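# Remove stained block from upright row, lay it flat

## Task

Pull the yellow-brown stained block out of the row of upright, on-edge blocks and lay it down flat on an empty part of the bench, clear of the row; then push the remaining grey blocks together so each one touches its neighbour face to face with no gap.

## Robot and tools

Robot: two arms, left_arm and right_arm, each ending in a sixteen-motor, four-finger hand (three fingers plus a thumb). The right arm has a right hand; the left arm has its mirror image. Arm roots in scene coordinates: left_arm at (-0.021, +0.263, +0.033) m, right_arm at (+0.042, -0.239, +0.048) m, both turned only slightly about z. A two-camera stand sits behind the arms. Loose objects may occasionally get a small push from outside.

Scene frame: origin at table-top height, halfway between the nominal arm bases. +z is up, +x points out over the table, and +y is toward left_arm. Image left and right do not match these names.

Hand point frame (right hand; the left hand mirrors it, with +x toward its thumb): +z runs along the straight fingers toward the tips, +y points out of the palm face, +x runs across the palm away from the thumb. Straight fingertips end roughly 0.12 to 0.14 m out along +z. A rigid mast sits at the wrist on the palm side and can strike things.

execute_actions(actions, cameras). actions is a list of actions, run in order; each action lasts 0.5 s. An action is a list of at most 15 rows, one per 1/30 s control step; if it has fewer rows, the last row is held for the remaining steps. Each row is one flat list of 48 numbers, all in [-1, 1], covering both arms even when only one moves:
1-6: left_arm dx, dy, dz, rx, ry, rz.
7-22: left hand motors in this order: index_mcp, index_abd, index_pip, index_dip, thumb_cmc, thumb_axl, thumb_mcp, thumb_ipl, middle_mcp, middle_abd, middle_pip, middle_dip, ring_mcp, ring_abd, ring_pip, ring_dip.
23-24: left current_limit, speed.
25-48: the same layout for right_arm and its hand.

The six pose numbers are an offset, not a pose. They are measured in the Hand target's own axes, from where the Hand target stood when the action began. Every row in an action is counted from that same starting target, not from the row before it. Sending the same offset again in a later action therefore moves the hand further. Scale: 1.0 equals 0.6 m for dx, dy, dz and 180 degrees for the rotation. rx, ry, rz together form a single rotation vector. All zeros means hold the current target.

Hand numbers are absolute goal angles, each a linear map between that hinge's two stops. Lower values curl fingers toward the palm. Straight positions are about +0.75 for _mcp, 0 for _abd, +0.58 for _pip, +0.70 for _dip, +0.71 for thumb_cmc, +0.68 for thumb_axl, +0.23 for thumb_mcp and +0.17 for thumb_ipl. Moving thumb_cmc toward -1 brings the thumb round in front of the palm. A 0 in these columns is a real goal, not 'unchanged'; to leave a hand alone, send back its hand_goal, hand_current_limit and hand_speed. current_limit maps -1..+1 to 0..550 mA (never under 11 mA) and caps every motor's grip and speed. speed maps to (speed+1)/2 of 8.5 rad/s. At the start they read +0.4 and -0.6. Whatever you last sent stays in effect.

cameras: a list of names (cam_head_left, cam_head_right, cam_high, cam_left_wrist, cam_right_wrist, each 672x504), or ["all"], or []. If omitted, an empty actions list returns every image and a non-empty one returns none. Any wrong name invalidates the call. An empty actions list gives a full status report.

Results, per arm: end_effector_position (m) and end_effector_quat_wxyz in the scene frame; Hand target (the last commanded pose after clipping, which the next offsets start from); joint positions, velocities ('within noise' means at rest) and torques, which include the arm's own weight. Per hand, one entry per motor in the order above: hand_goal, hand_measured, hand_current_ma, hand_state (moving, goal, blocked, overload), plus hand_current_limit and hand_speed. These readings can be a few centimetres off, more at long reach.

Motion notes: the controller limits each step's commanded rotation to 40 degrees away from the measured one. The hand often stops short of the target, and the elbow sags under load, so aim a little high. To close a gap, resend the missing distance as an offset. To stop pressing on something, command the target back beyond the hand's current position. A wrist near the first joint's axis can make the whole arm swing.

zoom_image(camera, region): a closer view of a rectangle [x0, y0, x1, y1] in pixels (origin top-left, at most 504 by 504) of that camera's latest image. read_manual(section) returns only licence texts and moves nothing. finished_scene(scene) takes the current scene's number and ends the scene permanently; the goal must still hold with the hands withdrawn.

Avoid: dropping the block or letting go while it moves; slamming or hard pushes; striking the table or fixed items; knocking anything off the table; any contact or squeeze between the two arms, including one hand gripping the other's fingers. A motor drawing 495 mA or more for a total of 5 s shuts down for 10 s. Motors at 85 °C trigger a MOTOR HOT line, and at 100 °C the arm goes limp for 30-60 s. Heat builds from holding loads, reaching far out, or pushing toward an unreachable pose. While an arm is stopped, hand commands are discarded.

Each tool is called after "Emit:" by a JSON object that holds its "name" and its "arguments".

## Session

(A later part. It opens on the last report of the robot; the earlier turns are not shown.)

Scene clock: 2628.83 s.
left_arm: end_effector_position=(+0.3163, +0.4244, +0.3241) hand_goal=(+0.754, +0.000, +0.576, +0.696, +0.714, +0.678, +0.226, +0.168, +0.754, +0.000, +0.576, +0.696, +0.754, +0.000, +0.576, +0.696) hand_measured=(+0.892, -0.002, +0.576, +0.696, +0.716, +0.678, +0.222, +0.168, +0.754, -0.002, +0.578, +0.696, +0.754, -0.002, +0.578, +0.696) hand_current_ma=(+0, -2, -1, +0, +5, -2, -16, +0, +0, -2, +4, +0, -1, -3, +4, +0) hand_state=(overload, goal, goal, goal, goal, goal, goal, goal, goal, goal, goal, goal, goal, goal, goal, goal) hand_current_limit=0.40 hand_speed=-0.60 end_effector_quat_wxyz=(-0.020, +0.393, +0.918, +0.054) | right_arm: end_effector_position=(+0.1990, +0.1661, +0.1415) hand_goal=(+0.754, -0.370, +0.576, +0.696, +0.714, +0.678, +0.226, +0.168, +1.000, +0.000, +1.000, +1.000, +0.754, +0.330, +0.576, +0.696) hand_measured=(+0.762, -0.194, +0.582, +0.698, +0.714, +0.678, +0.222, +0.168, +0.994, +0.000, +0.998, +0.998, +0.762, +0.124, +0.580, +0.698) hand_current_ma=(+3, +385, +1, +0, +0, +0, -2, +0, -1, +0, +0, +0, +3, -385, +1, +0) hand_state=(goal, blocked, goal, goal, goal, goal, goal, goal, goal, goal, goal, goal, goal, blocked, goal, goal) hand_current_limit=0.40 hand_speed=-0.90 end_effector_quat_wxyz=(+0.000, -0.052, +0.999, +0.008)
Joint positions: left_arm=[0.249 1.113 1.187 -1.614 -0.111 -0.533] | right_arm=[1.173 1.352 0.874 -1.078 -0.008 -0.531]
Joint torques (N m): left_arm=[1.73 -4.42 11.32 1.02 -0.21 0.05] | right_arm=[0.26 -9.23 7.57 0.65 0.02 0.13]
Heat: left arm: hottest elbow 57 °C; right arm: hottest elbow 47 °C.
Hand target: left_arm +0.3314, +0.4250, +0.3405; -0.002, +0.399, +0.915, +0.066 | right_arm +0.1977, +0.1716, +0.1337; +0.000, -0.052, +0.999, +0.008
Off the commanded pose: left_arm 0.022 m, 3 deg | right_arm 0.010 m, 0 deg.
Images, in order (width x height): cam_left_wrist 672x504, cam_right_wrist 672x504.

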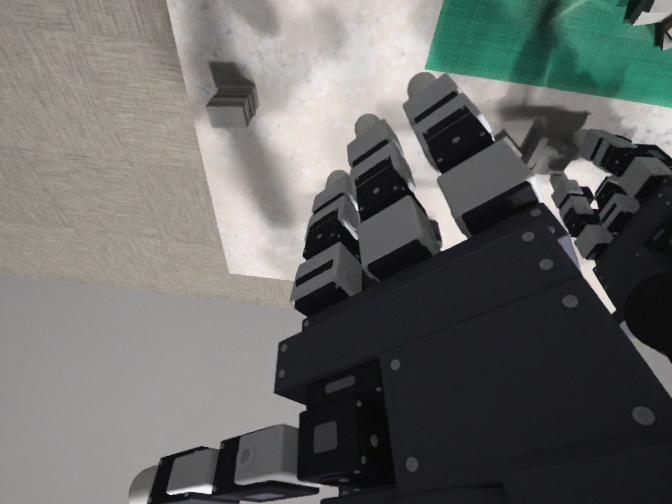

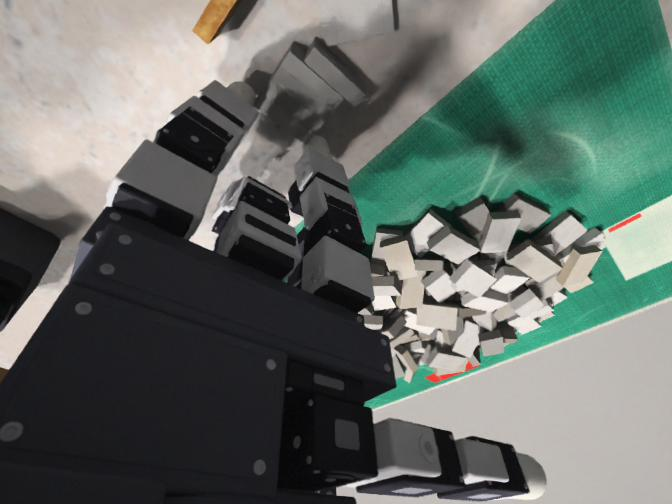

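Emit:
{"name": "execute_actions", "arguments": {"actions": [[[0,0,0,0,0,0,0.754,0,0.576,0.696,0.714,0.678,0.226,0.168,0.754,0,0.576,0.696,0.754,0,0.576,0.696,0.4,-0.6,0,0,0.004,0,0,0,0.754,-0.37,0.576,0.696,0.714,0.678,0.226,0.168,1,0,1,1,0.754,0.33,0.576,0.696,0.4,-0.9],[0,0,0,0,0,0,0.754,0,0.576,0.696,0.714,0.678,0.226,0.168,0.754,0,0.576,0.696,0.754,0,0.576,0.696,0.4,-0.6,0,0,0.008,0,0,0,0.754,-0.37,0.576,0.696,0.714,0.678,0.226,0.168,1,0,1,1,0.754,0.33,0.576,0.696,0.4,-0.9]]], "cameras": ["cam_right_wrist", "cam_left_wrist", "cam_high"]}}

Emit:
{"name": "zoom_image", "arguments": {"camera": "cam_right_wrist", "region": [240, 20, 380, 160]}}

Emit:
{"name": "zoom_image", "arguments": {"camera": "cam_left_wrist", "region": [510, 110, 620, 200]}}

Emit:
{"name": "zoom_image", "arguments": {"camera": "cam_high", "region": [430, 230, 550, 350]}}

Scene clock: 2642.50 s.
left_arm: end_effector_position=(+0.3163, +0.4244, +0.3241) hand_goal=(+0.754, +0.000, +0.576, +0.696, +0.714, +0.678, +0.226, +0.168, +0.754, +0.000, +0.576, +0.696, +0.754, +0.000, +0.576, +0.696) hand_measured=(+0.892, -0.002, +0.576, +0.696, +0.716, +0.678, +0.222, +0.168, +0.754, -0.002, +0.578, +0.696, +0.754, -0.002, +0.578, +0.696) hand_current_ma=(+0, -2, -1, +0, +5, -2, -16, +0, +0, -2, +4, +0, -1, -3, +4, +0) hand_state=(overload, goal, goal, goal, goal, goal, goal, goal, goal, goal, goal, goal, goal, goal, goal, goal) hand_current_limit=0.40 hand_speed=-0.60 end_effector_quat_wxyz=(-0.020, +0.393, +0.918, +0.054) | right_arm: end_effector_position=(+0.1995, +0.1673, +0.1419) hand_goal=(+0.754, -0.370, +0.576, +0.696, +0.714, +0.678, +0.226, +0.168, +1.000, +0.000, +1.000, +1.000, +0.754, +0.330, +0.576, +0.696) hand_measured=(+0.768, -0.194, +0.586, +0.698, +0.714, +0.678, +0.222, +0.168, +0.994, +0.000, +0.998, +0.998, +0.768, +0.124, +0.582, +0.698) hand_current_ma=(+8, +385, +4, +0, +0, +0, -2, +0, -1, +0, +0, +0, +8, -385, +2, +0) hand_state=(goal, blocked, goal, goal, goal, goal, goal, goal, goal, goal, goal, goal, goal, blocked, goal, goal) hand_current_limit=0.40 hand_speed=-0.90 end_effector_quat_wxyz=(+0.001, -0.052, +0.999, +0.011)
Joint positions: left_arm=[0.249 1.113 1.187 -1.614 -0.111 -0.533] | right_arm=[1.173 1.352 0.874 -1.073 -0.008 -0.531]
Joint torques (N m): left_arm=[1.67 -4.48 11.32 1.05 -0.22 0.04] | right_arm=[0.21 -8.64 6.95 0.96 0.01 0.12]
Heat: left arm: hottest elbow 57 °C; right arm: hottest elbow 47 °C.
Hand target: left_arm +0.3314, +0.4250, +0.3405; -0.002, +0.399, +0.915, +0.066 | right_arm +0.1977, +0.1716, +0.1289; +0.000, -0.052, +0.999, +0.008
Off the commanded pose: left_arm 0.022 m, 3 deg | right_arm 0.014 m, 0 deg.
Images, in order (width x height): cam_high 672x504, cam_left_wrist 672x504, cam_right_wrist 672x504.

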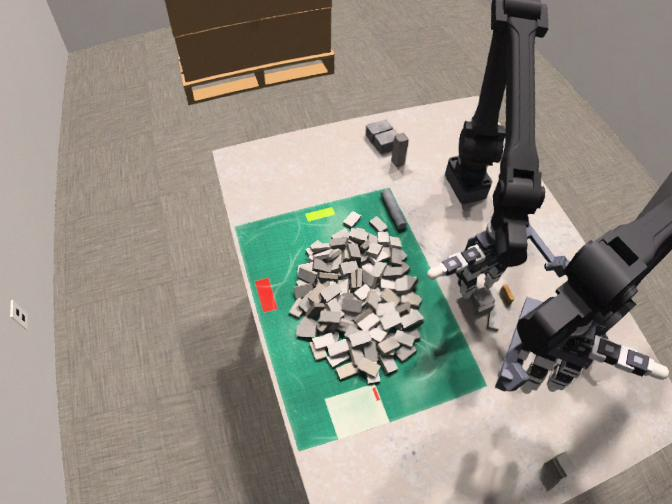

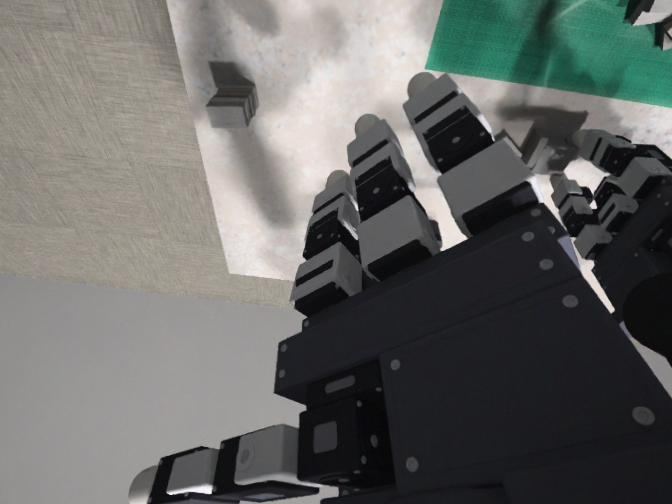

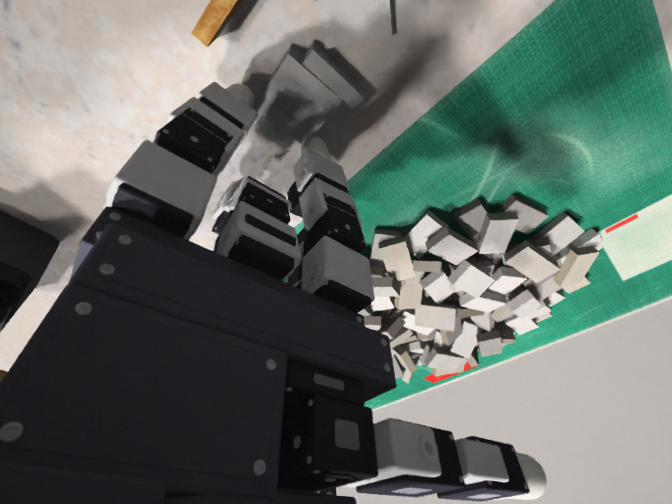

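Scaled by 3.600 from the camera's 672x504 image, which has a finer 960x720 frame.

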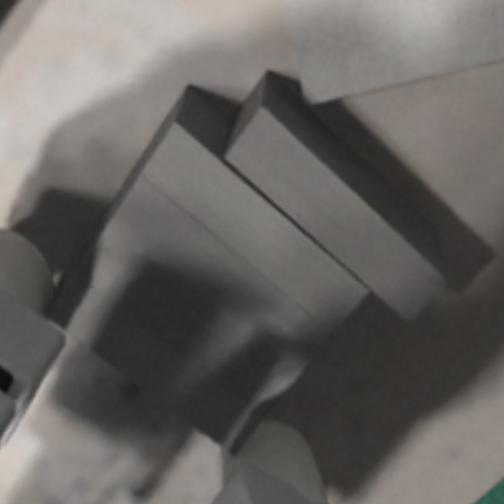

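Scaled by 4.582 from the camera's 672x504 image, which has a finer 960x720 frame.

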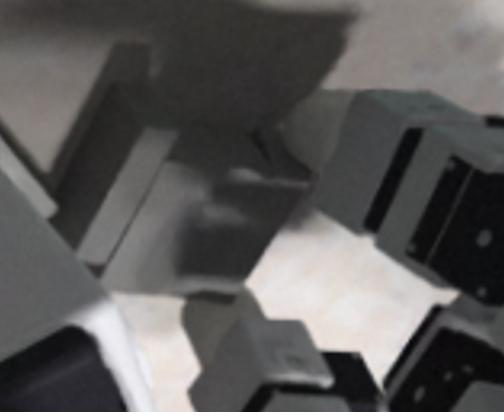

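Scaled by 4.200 from the camera's 672x504 image, which has a finer 960x720 frame.

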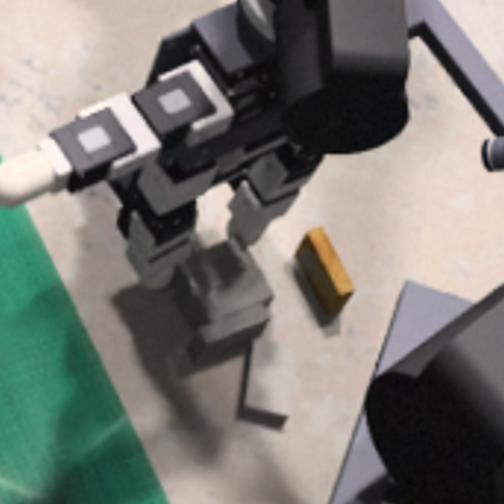

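Emit:
{"name": "execute_actions", "arguments": {"actions": [[[0,0,0,0,0,0,0.754,0,0.576,0.696,0.714,0.678,0.226,0.168,0.754,0,0.576,0.696,0.754,0,0.576,0.696,0.4,-0.6,0,-0.006,-0.004,0,0,0,0.754,-0.37,0.576,0.696,0.714,0.678,0.226,0.168,1,0,1,1,0.754,0.33,0.576,0.696,0.4,-0.9],[0,0,0,0,0,0,0.754,0,0.576,0.696,0.714,0.678,0.226,0.168,0.754,0,0.576,0.696,0.754,0,0.576,0.696,0.4,-0.6,0,-0.012,-0.004,0,0,0,0.754,-0.37,0.576,0.696,0.714,0.678,0.226,0.168,1,0,1,1,0.754,0.33,0.576,0.696,0.4,-0.9],[0,0,0,0,0,0,0.754,0,0.576,0.696,0.714,0.678,0.226,0.168,0.754,0,0.576,0.696,0.754,0,0.576,0.696,0.4,-0.6,0,-0.018,-0.004,0,0,0,0.754,-0.37,0.576,0.696,0.714,0.678,0.226,0.168,1,0,1,1,0.754,0.33,0.576,0.696,0.4,-0.9],[0,0,0,0,0,0,0.754,0,0.576,0.696,0.714,0.678,0.226,0.168,0.754,0,0.576,0.696,0.754,0,0.576,0.696,0.4,-0.6,0,-0.025,-0.004,0,0,0,0.754,-0.37,0.576,0.696,0.714,0.678,0.226,0.168,1,0,1,1,0.754,0.33,0.576,0.696,0.4,-0.9]]], "cameras": ["cam_right_wrist", "cam_left_wrist", "cam_high"]}}

Emit:
{"name": "zoom_image", "arguments": {"camera": "cam_right_wrist", "region": [240, 20, 380, 160]}}

Emit:
{"name": "zoom_image", "arguments": {"camera": "cam_left_wrist", "region": [510, 110, 620, 200]}}

Emit:
{"name": "zoom_image", "arguments": {"camera": "cam_high", "region": [430, 230, 550, 350]}}

Scene clock: 2668.57 s.
left_arm: end_effector_position=(+0.3163, +0.4244, +0.3241) hand_goal=(+0.754, +0.000, +0.576, +0.696, +0.714, +0.678, +0.226, +0.168, +0.754, +0.000, +0.576, +0.696, +0.754, +0.000, +0.576, +0.696) hand_measured=(+0.892, -0.002, +0.576, +0.696, +0.716, +0.678, +0.222, +0.168, +0.754, -0.002, +0.578, +0.696, +0.754, -0.002, +0.578, +0.696) hand_current_ma=(+0, -2, -1, +0, +5, -2, -16, +0, +0, -2, +4, +0, -1, -3, +4, +0) hand_state=(overload, goal, goal, goal, goal, goal, goal, goal, goal, goal, goal, goal, goal, goal, goal, goal) hand_current_limit=0.40 hand_speed=-0.60 end_effector_quat_wxyz=(-0.020, +0.393, +0.918, +0.054) | right_arm: end_effector_position=(+0.1991, +0.1600, +0.1379) hand_goal=(+0.754, -0.370, +0.576, +0.696, +0.714, +0.678, +0.226, +0.168, +1.000, +0.000, +1.000, +1.000, +0.754, +0.330, +0.576, +0.696) hand_measured=(+0.756, -0.200, +0.578, +0.698, +0.714, +0.678, +0.222, +0.168, +0.994, +0.000, +0.998, +0.998, +0.760, +0.124, +0.580, +0.698) hand_current_ma=(+0, +385, +0, +0, +0, +0, -2, +0, -1, +0, +0, +0, +2, -385, +1, +0) hand_state=(goal, blocked, goal, goal, goal, goal, goal, goal, goal, goal, goal, goal, goal, blocked, goal, goal) hand_current_limit=0.40 hand_speed=-0.90 end_effector_quat_wxyz=(+0.002, -0.051, +0.999, +0.009)
Joint positions: left_arm=[0.249 1.113 1.187 -1.614 -0.111 -0.533] | right_arm=[1.167 1.34 0.851 -1.064 -0.005 -0.534]
Joint torques (N m): left_arm=[1.73 -4.37 11.29 1.03 -0.22 0.04] | right_arm=[-0.91 -10.58 6.45 0.42 -0.09 -0.09]
Heat: left arm: hottest elbow 57 °C; right arm: hottest elbow 46 °C.
Hand target: left_arm +0.3314, +0.4250, +0.3405; -0.002, +0.399, +0.915, +0.066 | right_arm +0.1993, +0.1567, +0.1310; +0.000, -0.053, +0.999, +0.008
Off the commanded pose: left_arm 0.022 m, 3 deg | right_arm 0.008 m, 0 deg.
Images, in order (width x height): cam_high 672x504, cam_left_wrist 672x504, cam_right_wrist 672x504.

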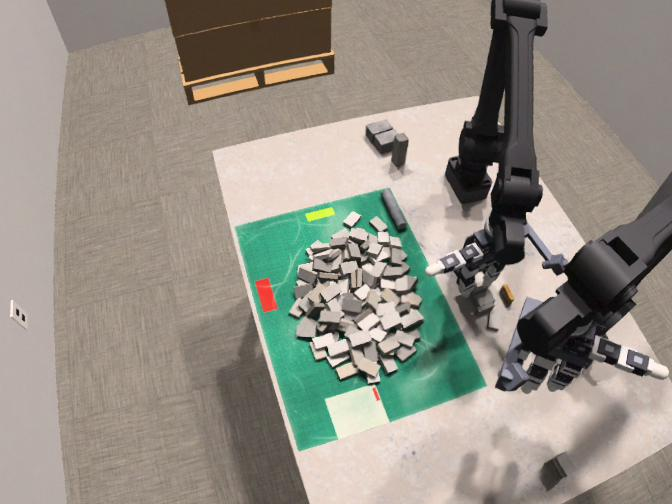

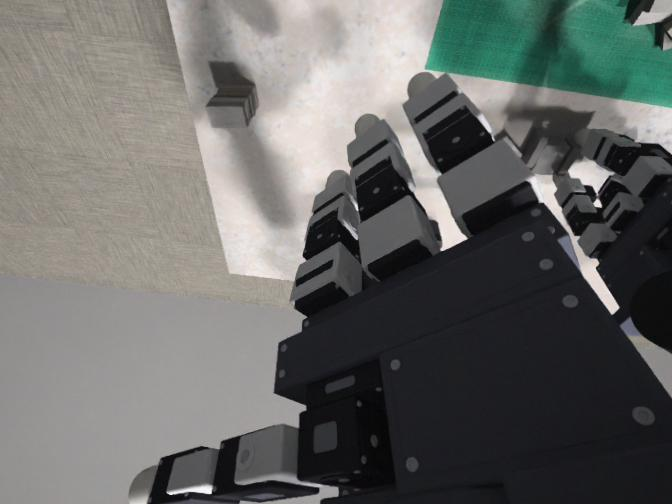

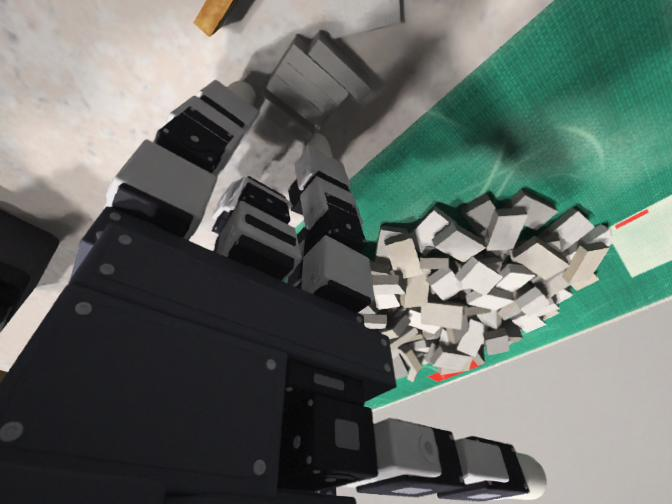

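Scaled by 3.600 from the camera's 672x504 image, which has a finer 960x720 frame.

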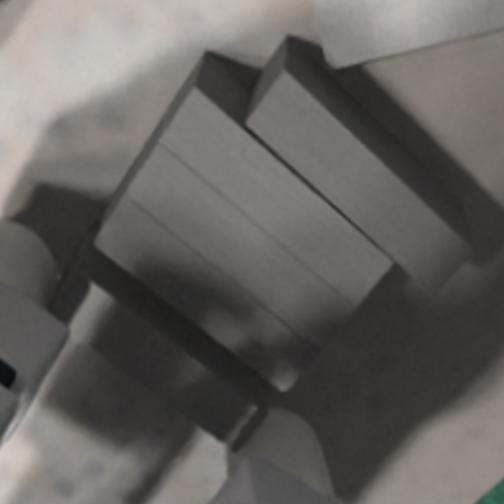

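Scaled by 4.582 from the camera's 672x504 image, which has a finer 960x720 frame.

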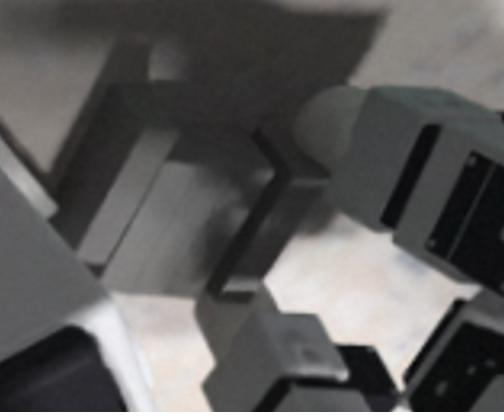

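Scaled by 4.200 from the camera's 672x504 image, which has a finer 960x720 frame.

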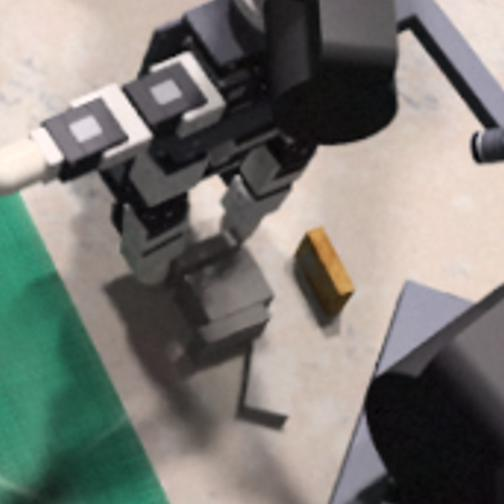

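Emit:
{"name": "execute_actions", "arguments": {"actions": [[[0,0,0,0,0,0,0.754,0,0.576,0.696,0.714,0.678,0.226,0.168,0.754,0,0.576,0.696,0.754,0,0.576,0.696,0.4,-0.6,0,-0.006,0,0,0,0,0.754,-0.37,0.576,0.696,0.714,0.678,0.226,0.168,1,0,1,1,0.754,0.33,0.576,0.696,0.4,-0.9],[0,0,0,0,0,0,0.754,0,0.576,0.696,0.714,0.678,0.226,0.168,0.754,0,0.576,0.696,0.754,0,0.576,0.696,0.4,-0.6,0,-0.012,0,0,0,0,0.754,-0.37,0.576,0.696,0.714,0.678,0.226,0.168,1,0,1,1,0.754,0.33,0.576,0.696,0.4,-0.9]]], "cameras": ["cam_right_wrist", "cam_left_wrist", "cam_high"]}}

Emit:
{"name": "zoom_image", "arguments": {"camera": "cam_right_wrist", "region": [240, 20, 380, 160]}}

Emit:
{"name": "zoom_image", "arguments": {"camera": "cam_left_wrist", "region": [510, 110, 620, 200]}}

Scene clock: 2690.60 s.
left_arm: end_effector_position=(+0.3163, +0.4244, +0.3241) hand_goal=(+0.754, +0.000, +0.576, +0.696, +0.714, +0.678, +0.226, +0.168, +0.754, +0.000, +0.576, +0.696, +0.754, +0.000, +0.576, +0.696) hand_measured=(+0.892, -0.002, +0.576, +0.696, +0.716, +0.678, +0.222, +0.168, +0.754, -0.002, +0.578, +0.696, +0.754, -0.002, +0.578, +0.696) hand_current_ma=(+0, -2, -1, +0, +5, -2, -16, +0, +0, -2, +4, +0, -1, -3, +4, +0) hand_state=(overload, goal, goal, goal, goal, goal, goal, goal, goal, goal, goal, goal, goal, goal, goal, goal) hand_current_limit=0.40 hand_speed=-0.60 end_effector_quat_wxyz=(-0.020, +0.393, +0.918, +0.054) | right_arm: end_effector_position=(+0.1994, +0.1499, +0.1329) hand_goal=(+0.754, -0.370, +0.576, +0.696, +0.714, +0.678, +0.226, +0.168, +1.000, +0.000, +1.000, +1.000, +0.754, +0.330, +0.576, +0.696) hand_measured=(+0.754, -0.348, +0.576, +0.694, +0.714, +0.678, +0.222, +0.168, +0.994, +0.000, +0.998, +0.998, +0.754, +0.322, +0.576, +0.698) hand_current_ma=(+0, +12, +0, +0, +0, +0, -2, +0, -1, +0, +0, +0, +0, -2, +0, +0) hand_state=(goal, blocked, goal, goal, goal, goal, goal, goal, goal, goal, goal, goal, goal, goal, goal, goal) hand_current_limit=0.40 hand_speed=-0.90 end_effector_quat_wxyz=(+0.001, -0.050, +0.999, +0.006)
Joint positions: left_arm=[0.249 1.113 1.187 -1.614 -0.111 -0.533] | right_arm=[1.155 1.326 0.825 -1.058 -0.004 -0.544]
Joint torques (N m): left_arm=[1.73 -4.48 11.32 1.05 -0.21 0.05] | right_arm=[-0.97 -10.46 7.17 0.17 -0.12 -0.1]
Heat: left arm: hottest elbow 57 °C; right arm: hottest elbow 46 °C.
Hand target: left_arm +0.3314, +0.4250, +0.3405; -0.002, +0.399, +0.915, +0.066 | right_arm +0.2000, +0.1494, +0.1308; +0.000, -0.052, +0.999, +0.008
Off the commanded pose: left_arm 0.022 m, 3 deg | right_arm 0.002 m, 0 deg.
Images, in order (width x height): cam_high 672x504, cam_left_wrist 672x504, cam_right_wrist 672x504.

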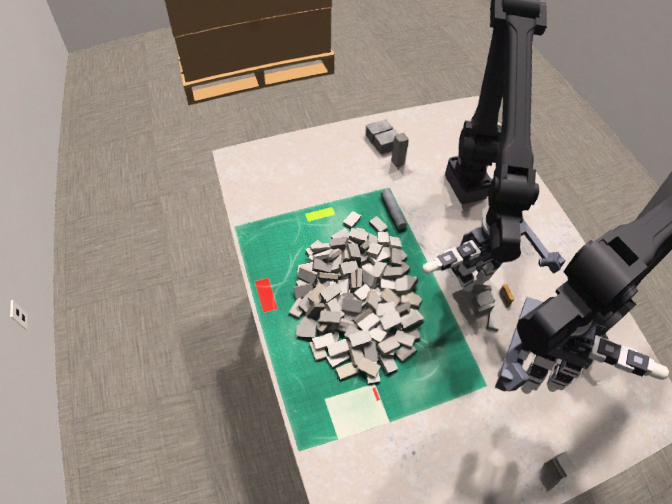

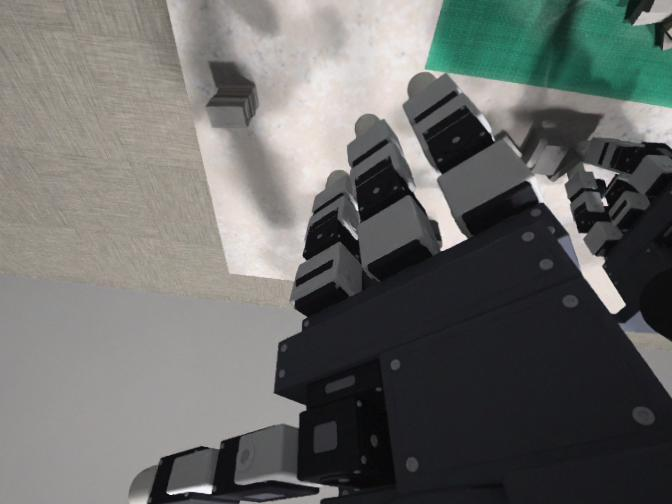

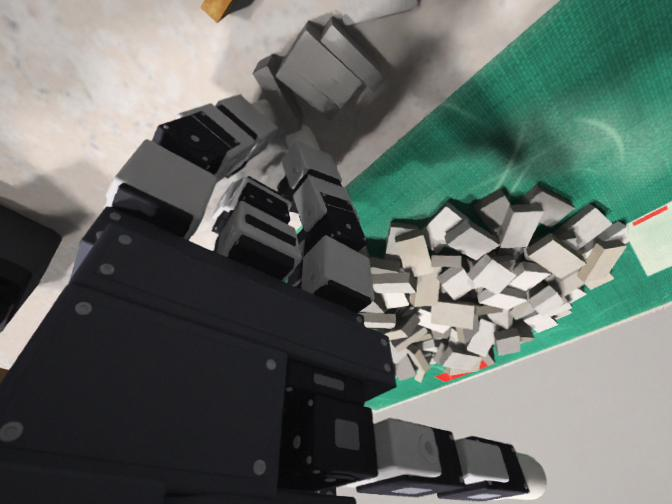

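Scaled by 3.600 from the camera's 672x504 image, which has a finer 960x720 frame.

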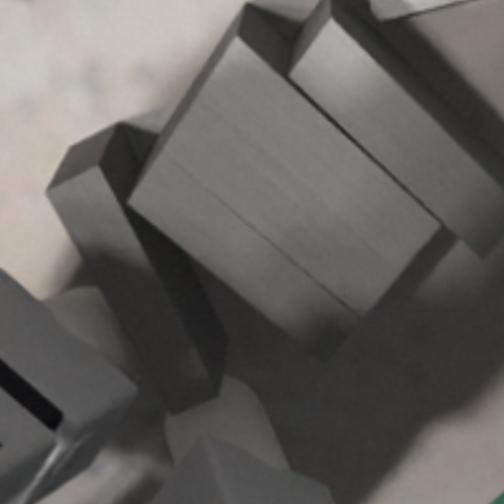

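Scaled by 4.582 from the camera's 672x504 image, which has a finer 960x720 frame.

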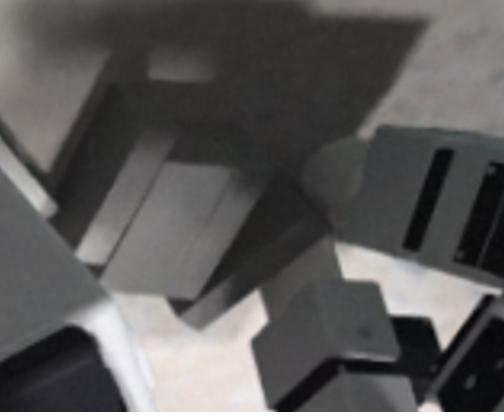

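Emit:
{"name": "execute_actions", "arguments": {"actions": [[[0,0,0,0,0,0,0.754,0,0.576,0.696,0.714,0.678,0.226,0.168,0.754,0,0.576,0.696,0.754,0,0.576,0.696,0.4,-0.6,0,0,0,0,0,0,0.754,-0.25,0.576,0.696,0.714,0.678,0.226,0.168,1,0,1,1,0.754,0.28,0.576,0.696,0.4,-0.9],[0,0,0,0,0,0,0.754,0,0.576,0.696,0.714,0.678,0.226,0.168,0.754,0,0.576,0.696,0.754,0,0.576,0.696,0.4,-0.6,0,0,0,0,0,0,0.754,-0.15,0.576,0.696,0.714,0.678,0.226,0.168,1,0,1,1,0.754,0.24,0.576,0.696,0.4,-0.9],[0,0,0,0,0,0,0.754,0,0.576,0.696,0.714,0.678,0.226,0.168,0.754,0,0.576,0.696,0.754,0,0.576,0.696,0.4,-0.6,0,0,0,0,0,0,0.754,-0.05,0.576,0.696,0.714,0.678,0.226,0.168,1,0,1,1,0.754,0.2,0.576,0.696,0.4,-0.9],[0,0,0,0,0,0,0.754,0,0.576,0.696,0.714,0.678,0.226,0.168,0.754,0,0.576,0.696,0.754,0,0.576,0.696,0.4,-0.6,0,0,0,0,0,0,0.754,0,0.576,0.696,0.714,0.678,0.226,0.168,1,0,1,1,0.754,0.16,0.576,0.696,0.4,-0.9]]], "cameras": ["cam_right_wrist"]}}

Emit:
{"name": "zoom_image", "arguments": {"camera": "cam_right_wrist", "region": [220, 0, 420, 150]}}

Scene clock: 2771.43 s.
left_arm: end_effector_position=(+0.3163, +0.4244, +0.3241) hand_goal=(+0.754, +0.000, +0.576, +0.696, +0.714, +0.678, +0.226, +0.168, +0.754, +0.000, +0.576, +0.696, +0.754, +0.000, +0.576, +0.696) hand_measured=(+0.892, -0.002, +0.576, +0.696, +0.716, +0.678, +0.222, +0.168, +0.754, -0.002, +0.578, +0.696, +0.754, -0.002, +0.578, +0.696) hand_current_ma=(+0, -2, -1, +0, +5, -2, -16, +0, +0, -2, +4, +0, -1, -3, +4, +0) hand_state=(overload, goal, goal, goal, goal, goal, goal, goal, goal, goal, goal, goal, goal, goal, goal, goal) hand_current_limit=0.40 hand_speed=-0.60 end_effector_quat_wxyz=(-0.020, +0.393, +0.918, +0.054) | right_arm: end_effector_position=(+0.1973, +0.1509, +0.1337) hand_goal=(+0.754, +0.000, +0.576, +0.696, +0.714, +0.678, +0.226, +0.168, +1.000, +0.000, +1.000, +1.000, +0.754, +0.160, +0.576, +0.696) hand_measured=(+0.766, -0.144, +0.584, +0.700, +0.714, +0.678, +0.222, +0.168, +0.994, +0.000, +0.998, +0.998, +0.754, +0.162, +0.576, +0.698) hand_current_ma=(+6, -304, +3, +1, +0, +0, -2, +0, -1, +0, +0, +0, +0, +0, +0, +0) hand_state=(goal, blocked, goal, goal, goal, goal, goal, goal, goal, goal, goal, goal, goal, goal, goal, goal) hand_current_limit=0.40 hand_speed=-0.90 end_effector_quat_wxyz=(-0.005, -0.050, +0.999, +0.010)
Joint positions: left_arm=[0.249 1.113 1.187 -1.614 -0.111 -0.533] | right_arm=[1.155 1.325 0.825 -1.058 -0.017 -0.545]
Joint torques (N m): left_arm=[1.67 -4.37 11.28 1.03 -0.22 0.04] | right_arm=[-0.85 -10.23 7.19 0.18 0.33 -0.1]
Heat: left arm: hottest elbow 57 °C; right arm: hottest elbow 44 °C.
Hand target: left_arm +0.3314, +0.4250, +0.3405; -0.002, +0.399, +0.915, +0.066 | right_arm +0.2000, +0.1494, +0.1307; +0.000, -0.052, +0.999, +0.007
Off the commanded pose: left_arm 0.022 m, 3 deg | right_arm 0.004 m, 1 deg.
Images, in order (width x height): cam_right_wrist 672x504.

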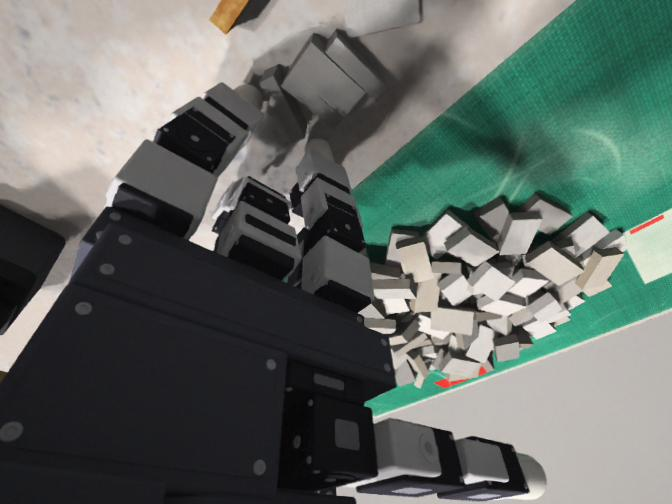

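Scaled by 2.520 from the camera's 672x504 image, which has a finer 960x720 frame.

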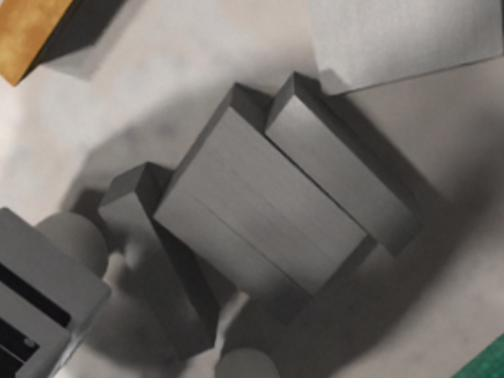

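Emit:
{"name": "execute_actions", "arguments": {"actions": [[[0,0,0,0,0,0,0.754,0,0.576,0.696,0.714,0.678,0.226,0.168,0.754,0,0.576,0.696,0.754,0,0.576,0.696,0.4,-0.6,0,0,-0.004,0,0,0,0.754,-0.13,0.576,0.696,0.714,0.678,0.226,0.168,1,0,1,1,0.754,0.16,0.576,0.696,0.4,-0.9],[0,0,0,0,0,0,0.754,0,0.576,0.696,0.714,0.678,0.226,0.168,0.754,0,0.576,0.696,0.754,0,0.576,0.696,0.4,-0.6,0,0,-0.01,0,0,0,0.754,-0.13,0.576,0.696,0.714,0.678,0.226,0.168,1,0,1,1,0.754,0.16,0.576,0.696,0.4,-0.9],[0,0,0,0,0,0,0.754,0,0.576,0.696,0.714,0.678,0.226,0.168,0.754,0,0.576,0.696,0.754,0,0.576,0.696,0.4,-0.6,0,0,-0.02,0,0,0,0.754,-0.13,0.576,0.696,0.714,0.678,0.226,0.168,1,0,1,1,0.754,0.16,0.576,0.696,0.4,-0.9]]], "cameras": ["cam_right_wrist"]}}

Emit:
{"name": "zoom_image", "arguments": {"camera": "cam_right_wrist", "region": [220, 0, 420, 150]}}

Scene clock: 2781.07 s.
left_arm: end_effector_position=(+0.3163, +0.4244, +0.3241) hand_goal=(+0.754, +0.000, +0.576, +0.696, +0.714, +0.678, +0.226, +0.168, +0.754, +0.000, +0.576, +0.696, +0.754, +0.000, +0.576, +0.696) hand_measured=(+0.892, -0.002, +0.576, +0.696, +0.716, +0.678, +0.222, +0.168, +0.754, -0.002, +0.578, +0.696, +0.754, -0.002, +0.578, +0.696) hand_current_ma=(+0, -2, -1, +0, +5, -2, -16, +0, +0, -2, +4, +0, -1, -3, +4, +0) hand_state=(overload, goal, goal, goal, goal, goal, goal, goal, goal, goal, goal, goal, goal, goal, goal, goal) hand_current_limit=0.40 hand_speed=-0.60 end_effector_quat_wxyz=(-0.020, +0.393, +0.918, +0.054) | right_arm: end_effector_position=(+0.1966, +0.1468, +0.1346) hand_goal=(+0.754, -0.130, +0.576, +0.696, +0.714, +0.678, +0.226, +0.168, +1.000, +0.000, +1.000, +1.000, +0.754, +0.160, +0.576, +0.696) hand_measured=(+0.752, -0.126, +0.576, +0.698, +0.714, +0.678, +0.222, +0.168, +0.994, +0.000, +0.998, +0.998, +0.754, +0.162, +0.576, +0.698) hand_current_ma=(+0, +1, +0, +0, +0, +0, -2, +0, -1, +0, +0, +0, +0, +0, +0, +0) hand_state=(goal, goal, goal, goal, goal, goal, goal, goal, goal, goal, goal, goal, goal, goal, goal, goal) hand_current_limit=0.40 hand_speed=-0.90 end_effector_quat_wxyz=(-0.004, -0.050, +0.999, +0.003)
Joint positions: left_arm=[0.249 1.113 1.187 -1.614 -0.111 -0.533] | right_arm=[1.155 1.318 0.825 -1.075 -0.011 -0.545]
Joint torques (N m): left_arm=[1.79 -4.31 11.29 1.01 -0.21 0.04] | right_arm=[-1.08 -11.34 8.73 -0.53 0.11 -0.08]
Heat: left arm: hottest elbow 57 °C; right arm: hottest elbow 44 °C.
Hand target: left_arm +0.3314, +0.4250, +0.3405; -0.002, +0.399, +0.915, +0.066 | right_arm +0.2000, +0.1492, +0.1427; +0.000, -0.052, +0.999, +0.007
Off the commanded pose: left_arm 0.022 m, 3 deg | right_arm 0.009 m, 1 deg.
Images, in order (width x height): cam_right_wrist 672x504.

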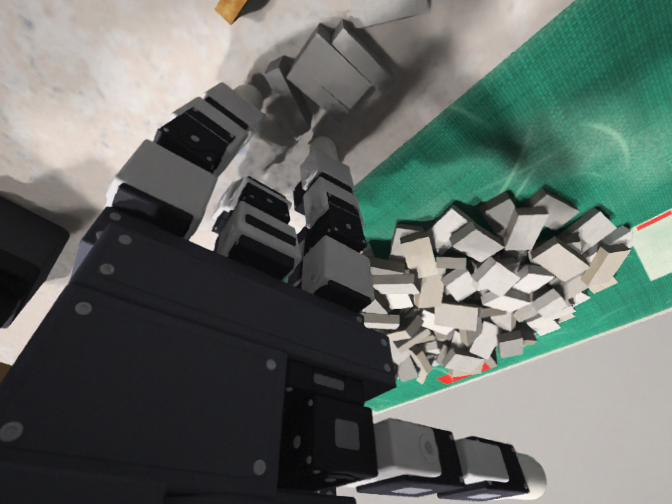

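Scaled by 2.520 from the camera's 672x504 image, which has a finer 960x720 frame.

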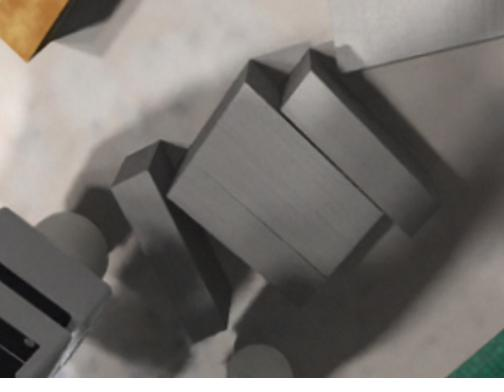

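Emit:
{"name": "execute_actions", "arguments": {"actions": [[[0,0,0,0,0,0,0.754,0,0.576,0.696,0.714,0.678,0.226,0.168,0.754,0,0.576,0.696,0.754,0,0.576,0.696,0.4,-0.6,0,0,-0.015,0,0,0,0.754,-0.12,0.576,0.696,0.714,0.678,0.226,0.168,1,0,1,1,0.754,0.14,0.576,0.696,0.4,-0.9],[0,0,0,0,0,0,0.754,0,0.576,0.696,0.714,0.678,0.226,0.168,0.754,0,0.576,0.696,0.754,0,0.576,0.696,0.4,-0.6,0,0,-0.03,0,0,0,0.754,-0.1,0.576,0.696,0.714,0.678,0.226,0.168,1,0,1,1,0.754,0.12,0.576,0.696,0.4,-0.9],[0,0,0,0,0,0,0.754,0,0.576,0.696,0.714,0.678,0.226,0.168,0.754,0,0.576,0.696,0.754,0,0.576,0.696,0.4,-0.6,0,0,-0.05,0,0,0,0.754,-0.08,0.576,0.696,0.714,0.678,0.226,0.168,1,0,1,1,0.754,0.1,0.576,0.696,0.4,-0.9],[0,0,0,0,0,0,0.754,0,0.576,0.696,0.714,0.678,0.226,0.168,0.754,0,0.576,0.696,0.754,0,0.576,0.696,0.4,-0.6,0,0,-0.07,0,0,0,0.754,-0.05,0.576,0.696,0.714,0.678,0.226,0.168,1,0,1,1,0.754,0.06,0.576,0.696,0.4,-0.9],[0,0,0,0,0,0,0.754,0,0.576,0.696,0.714,0.678,0.226,0.168,0.754,0,0.576,0.696,0.754,0,0.576,0.696,0.4,-0.6,0,0,-0.09,0,0,0,0.754,0,0.576,0.696,0.714,0.678,0.226,0.168,1,0,1,1,0.754,0,0.576,0.696,0.4,-0.8]]], "cameras": ["cam_right_wrist"]}}

Emit:
{"name": "zoom_image", "arguments": {"camera": "cam_right_wrist", "region": [180, 0, 460, 210]}}

Scene clock: 2795.30 s.
left_arm: end_effector_position=(+0.3163, +0.4244, +0.3241) hand_goal=(+0.754, +0.000, +0.576, +0.696, +0.714, +0.678, +0.226, +0.168, +0.754, +0.000, +0.576, +0.696, +0.754, +0.000, +0.576, +0.696) hand_measured=(+0.892, -0.002, +0.576, +0.696, +0.716, +0.678, +0.222, +0.168, +0.754, -0.002, +0.578, +0.696, +0.754, -0.002, +0.578, +0.696) hand_current_ma=(+0, -2, -1, +0, +5, -2, -16, +0, +0, -2, +4, +0, -1, -3, +4, +0) hand_state=(overload, goal, goal, goal, goal, goal, goal, goal, goal, goal, goal, goal, goal, goal, goal, goal) hand_current_limit=0.40 hand_speed=-0.60 end_effector_quat_wxyz=(-0.020, +0.393, +0.918, +0.054) | right_arm: end_effector_position=(+0.1950, +0.1437, +0.1898) hand_goal=(+0.754, +0.000, +0.576, +0.696, +0.714, +0.678, +0.226, +0.168, +1.000, +0.000, +1.000, +1.000, +0.754, +0.000, +0.576, +0.696) hand_measured=(+0.752, -0.002, +0.576, +0.698, +0.714, +0.678, +0.222, +0.168, +0.994, +0.000, +0.998, +0.998, +0.754, +0.004, +0.576, +0.698) hand_current_ma=(+0, +0, +0, +0, +0, +0, -2, +0, -2, +0, +0, +0, +0, +1, +0, +0) hand_state=(goal, goal, goal, goal, goal, goal, goal, goal, goal, goal, goal, goal, goal, goal, goal, goal) hand_current_limit=0.40 hand_speed=-0.80 end_effector_quat_wxyz=(-0.003, -0.051, +0.999, +0.006)
Joint positions: left_arm=[0.249 1.113 1.187 -1.614 -0.111 -0.533] | right_arm=[1.155 1.239 0.912 -1.236 -0.011 -0.546]
Joint torques (N m): left_arm=[1.73 -4.48 11.3 1.03 -0.21 0.05] | right_arm=[-1.08 -9.35 10.14 -0.53 0.1 -0.09]
Heat: left arm: hottest elbow 57 °C; right arm: hottest elbow 44 °C.
Hand target: left_arm +0.3314, +0.4250, +0.3405; -0.002, +0.399, +0.915, +0.066 | right_arm +0.2001, +0.1485, +0.1969; +0.000, -0.052, +0.999, +0.008
Off the commanded pose: left_arm 0.022 m, 3 deg | right_arm 0.010 m, 0 deg.
Images, in order (width x height): cam_right_wrist 672x504.

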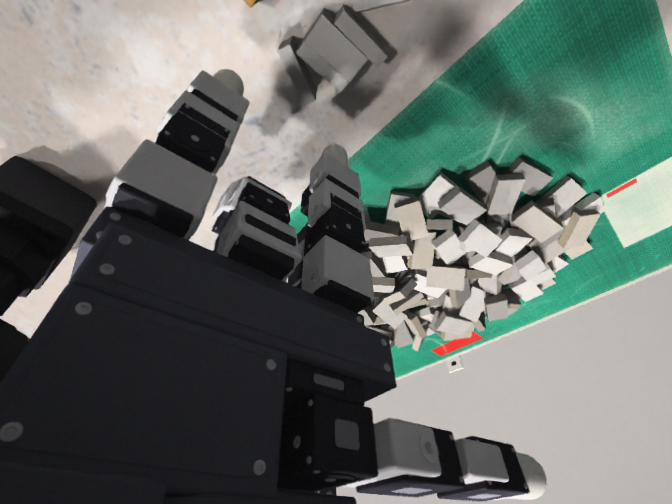

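Scaled by 1.800 from the camera's 672x504 image, which has a finer 960x720 frame.

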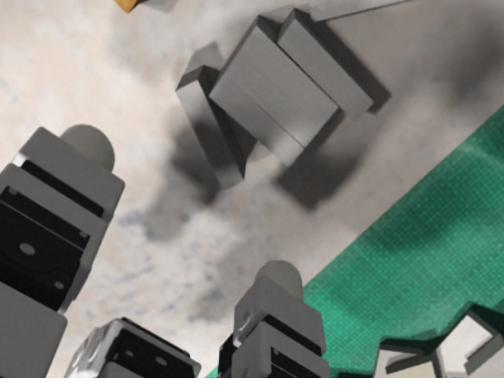

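Emit:
{"name": "execute_actions", "arguments": {"actions": [[[0,0,0,0,0,0,0.754,0,0.576,0.696,0.714,0.678,0.226,0.168,0.754,0,0.576,0.696,0.754,0,0.576,0.696,0.4,-0.6,-0.003,0.013,0,0,0,0,0.85,0,0.7,0.8,0.714,0.678,0.226,0.168,1,0,1,1,0.754,0,0.576,0.696,0.4,-0.8],[0,0,0,0,0,0,0.754,0,0.576,0.696,0.714,0.678,0.226,0.168,0.754,0,0.576,0.696,0.754,0,0.576,0.696,0.4,-0.6,-0.006,0.026,0,0,0,0,1,0,1,1,0.714,0.678,0.226,0.168,1,0,1,1,0.754,0,0.576,0.696,0.4,-0.8],[0,0,0,0,0,0,0.754,0,0.576,0.696,0.714,0.678,0.226,0.168,0.754,0,0.576,0.696,0.754,0,0.576,0.696,0.4,-0.6,-0.009,0.039,0,0,0,0,1,0,1,1,0.714,0.678,0.226,0.168,1,0,1,1,0.754,0,0.576,0.696,0.4,-0.8],[0,0,0,0,0,0,0.754,0,0.576,0.696,0.714,0.678,0.226,0.168,0.754,0,0.576,0.696,0.754,0,0.576,0.696,0.4,-0.6,-0.012,0.052,0,0,0,0,1,0,1,1,0.714,0.678,0.226,0.168,1,0,1,1,0.754,0,0.576,0.696,0.4,-0.8],[0,0,0,0,0,0,0.754,0,0.576,0.696,0.714,0.678,0.226,0.168,0.754,0,0.576,0.696,0.754,0,0.576,0.696,0.4,-0.6,-0.015,0.065,0,0,0,0,1,0,1,1,0.714,0.678,0.226,0.168,1,0,1,1,0.754,0,0.576,0.696,0.4,-0.8],[0,0,0,0,0,0,0.754,0,0.576,0.696,0.714,0.678,0.226,0.168,0.754,0,0.576,0.696,0.754,0,0.576,0.696,0.4,-0.6,-0.018,0.078,0,0,0,0,1,0,1,1,0.714,0.678,0.226,0.168,1,0,1,1,0.754,0,0.576,0.696,0.4,-0.8],[0,0,0,0,0,0,0.754,0,0.576,0.696,0.714,0.678,0.226,0.168,0.754,0,0.576,0.696,0.754,0,0.576,0.696,0.4,-0.6,-0.0212,0.09,0,0,0,0,1,0,1,1,0.714,0.678,0.226,0.168,1,0,1,1,0.754,0,0.576,0.696,0.4,-0.8]]], "cameras": ["cam_right_wrist", "cam_head_left"]}}

Emit:
{"name": "zoom_image", "arguments": {"camera": "cam_right_wrist", "region": [150, 0, 430, 210]}}

Scene clock: 2816.13 s.
left_arm: end_effector_position=(+0.3163, +0.4244, +0.3241) hand_goal=(+0.754, +0.000, +0.576, +0.696, +0.714, +0.678, +0.226, +0.168, +0.754, +0.000, +0.576, +0.696, +0.754, +0.000, +0.576, +0.696) hand_measured=(+0.892, -0.002, +0.576, +0.696, +0.716, +0.678, +0.222, +0.168, +0.754, -0.002, +0.578, +0.696, +0.754, -0.002, +0.578, +0.696) hand_current_ma=(+0, -2, -1, +0, +5, -2, -16, +0, +0, -2, +4, +0, -1, -3, +4, +0) hand_state=(overload, goal, goal, goal, goal, goal, goal, goal, goal, goal, goal, goal, goal, goal, goal, goal) hand_current_limit=0.40 hand_speed=-0.60 end_effector_quat_wxyz=(-0.020, +0.393, +0.918, +0.054) | right_arm: end_effector_position=(+0.2032, +0.1923, +0.1876) hand_goal=(+1.000, +0.000, +1.000, +1.000, +0.714, +0.678, +0.226, +0.168, +1.000, +0.000, +1.000, +1.000, +0.754, +0.000, +0.576, +0.696) hand_measured=(+0.988, -0.002, +0.992, +0.996, +0.714, +0.678, +0.222, +0.168, +0.994, +0.000, +0.998, +0.998, +0.754, +0.002, +0.576, +0.698) hand_current_ma=(-5, +0, -3, -1, +0, +0, -2, +0, -2, +0, +0, +0, +0, +0, +0, +0) hand_state=(goal, goal, goal, goal, goal, goal, goal, goal, goal, goal, goal, goal, goal, goal, goal, goal) hand_current_limit=0.40 hand_speed=-0.80 end_effector_quat_wxyz=(-0.006, -0.055, +0.998, -0.001)
Joint positions: left_arm=[0.249 1.113 1.187 -1.614 -0.111 -0.533] | right_arm=[1.189 1.379 1.037 -1.236 -0.01 -0.52]
Joint torques (N m): left_arm=[1.73 -4.42 11.32 1.02 -0.22 0.05] | right_arm=[-0.09 -11.63 10.58 -0.27 0.1 0.13]
Heat: left arm: hottest elbow 57 °C; right arm: hottest elbow 47 °C.
Hand target: left_arm +0.3314, +0.4250, +0.3405; -0.002, +0.399, +0.915, +0.066 | right_arm +0.2071, +0.2035, +0.1977; +0.000, -0.052, +0.999, +0.008
Off the commanded pose: left_arm 0.022 m, 3 deg | right_arm 0.016 m, 1 deg.
Images, in order (width x height): cam_head_left 672x504, cam_right_wrist 672x504.

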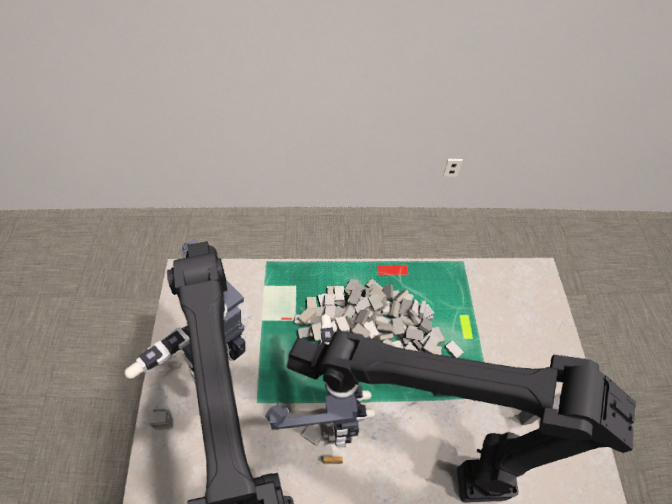

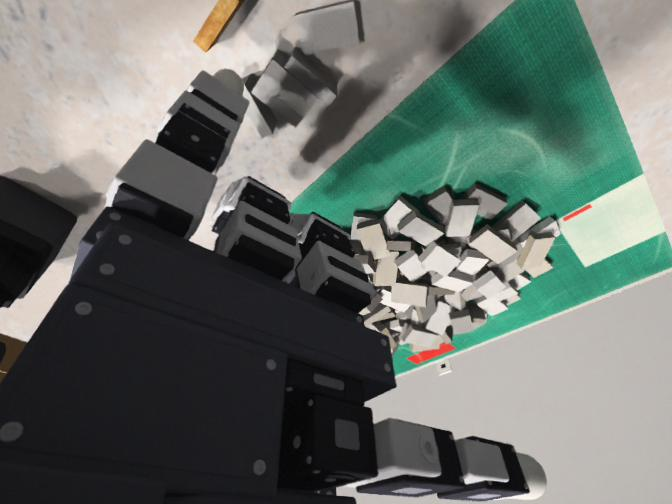

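Scaled by 1.800 from the camera's 672x504 image, which has a finer 960x720 frame.

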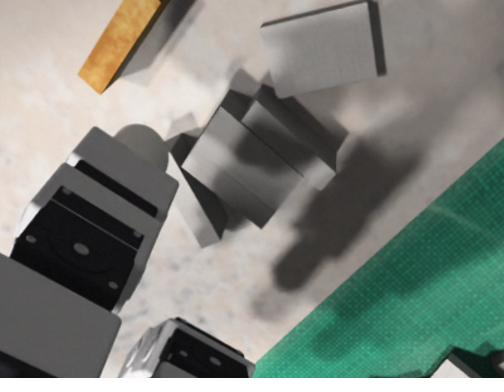

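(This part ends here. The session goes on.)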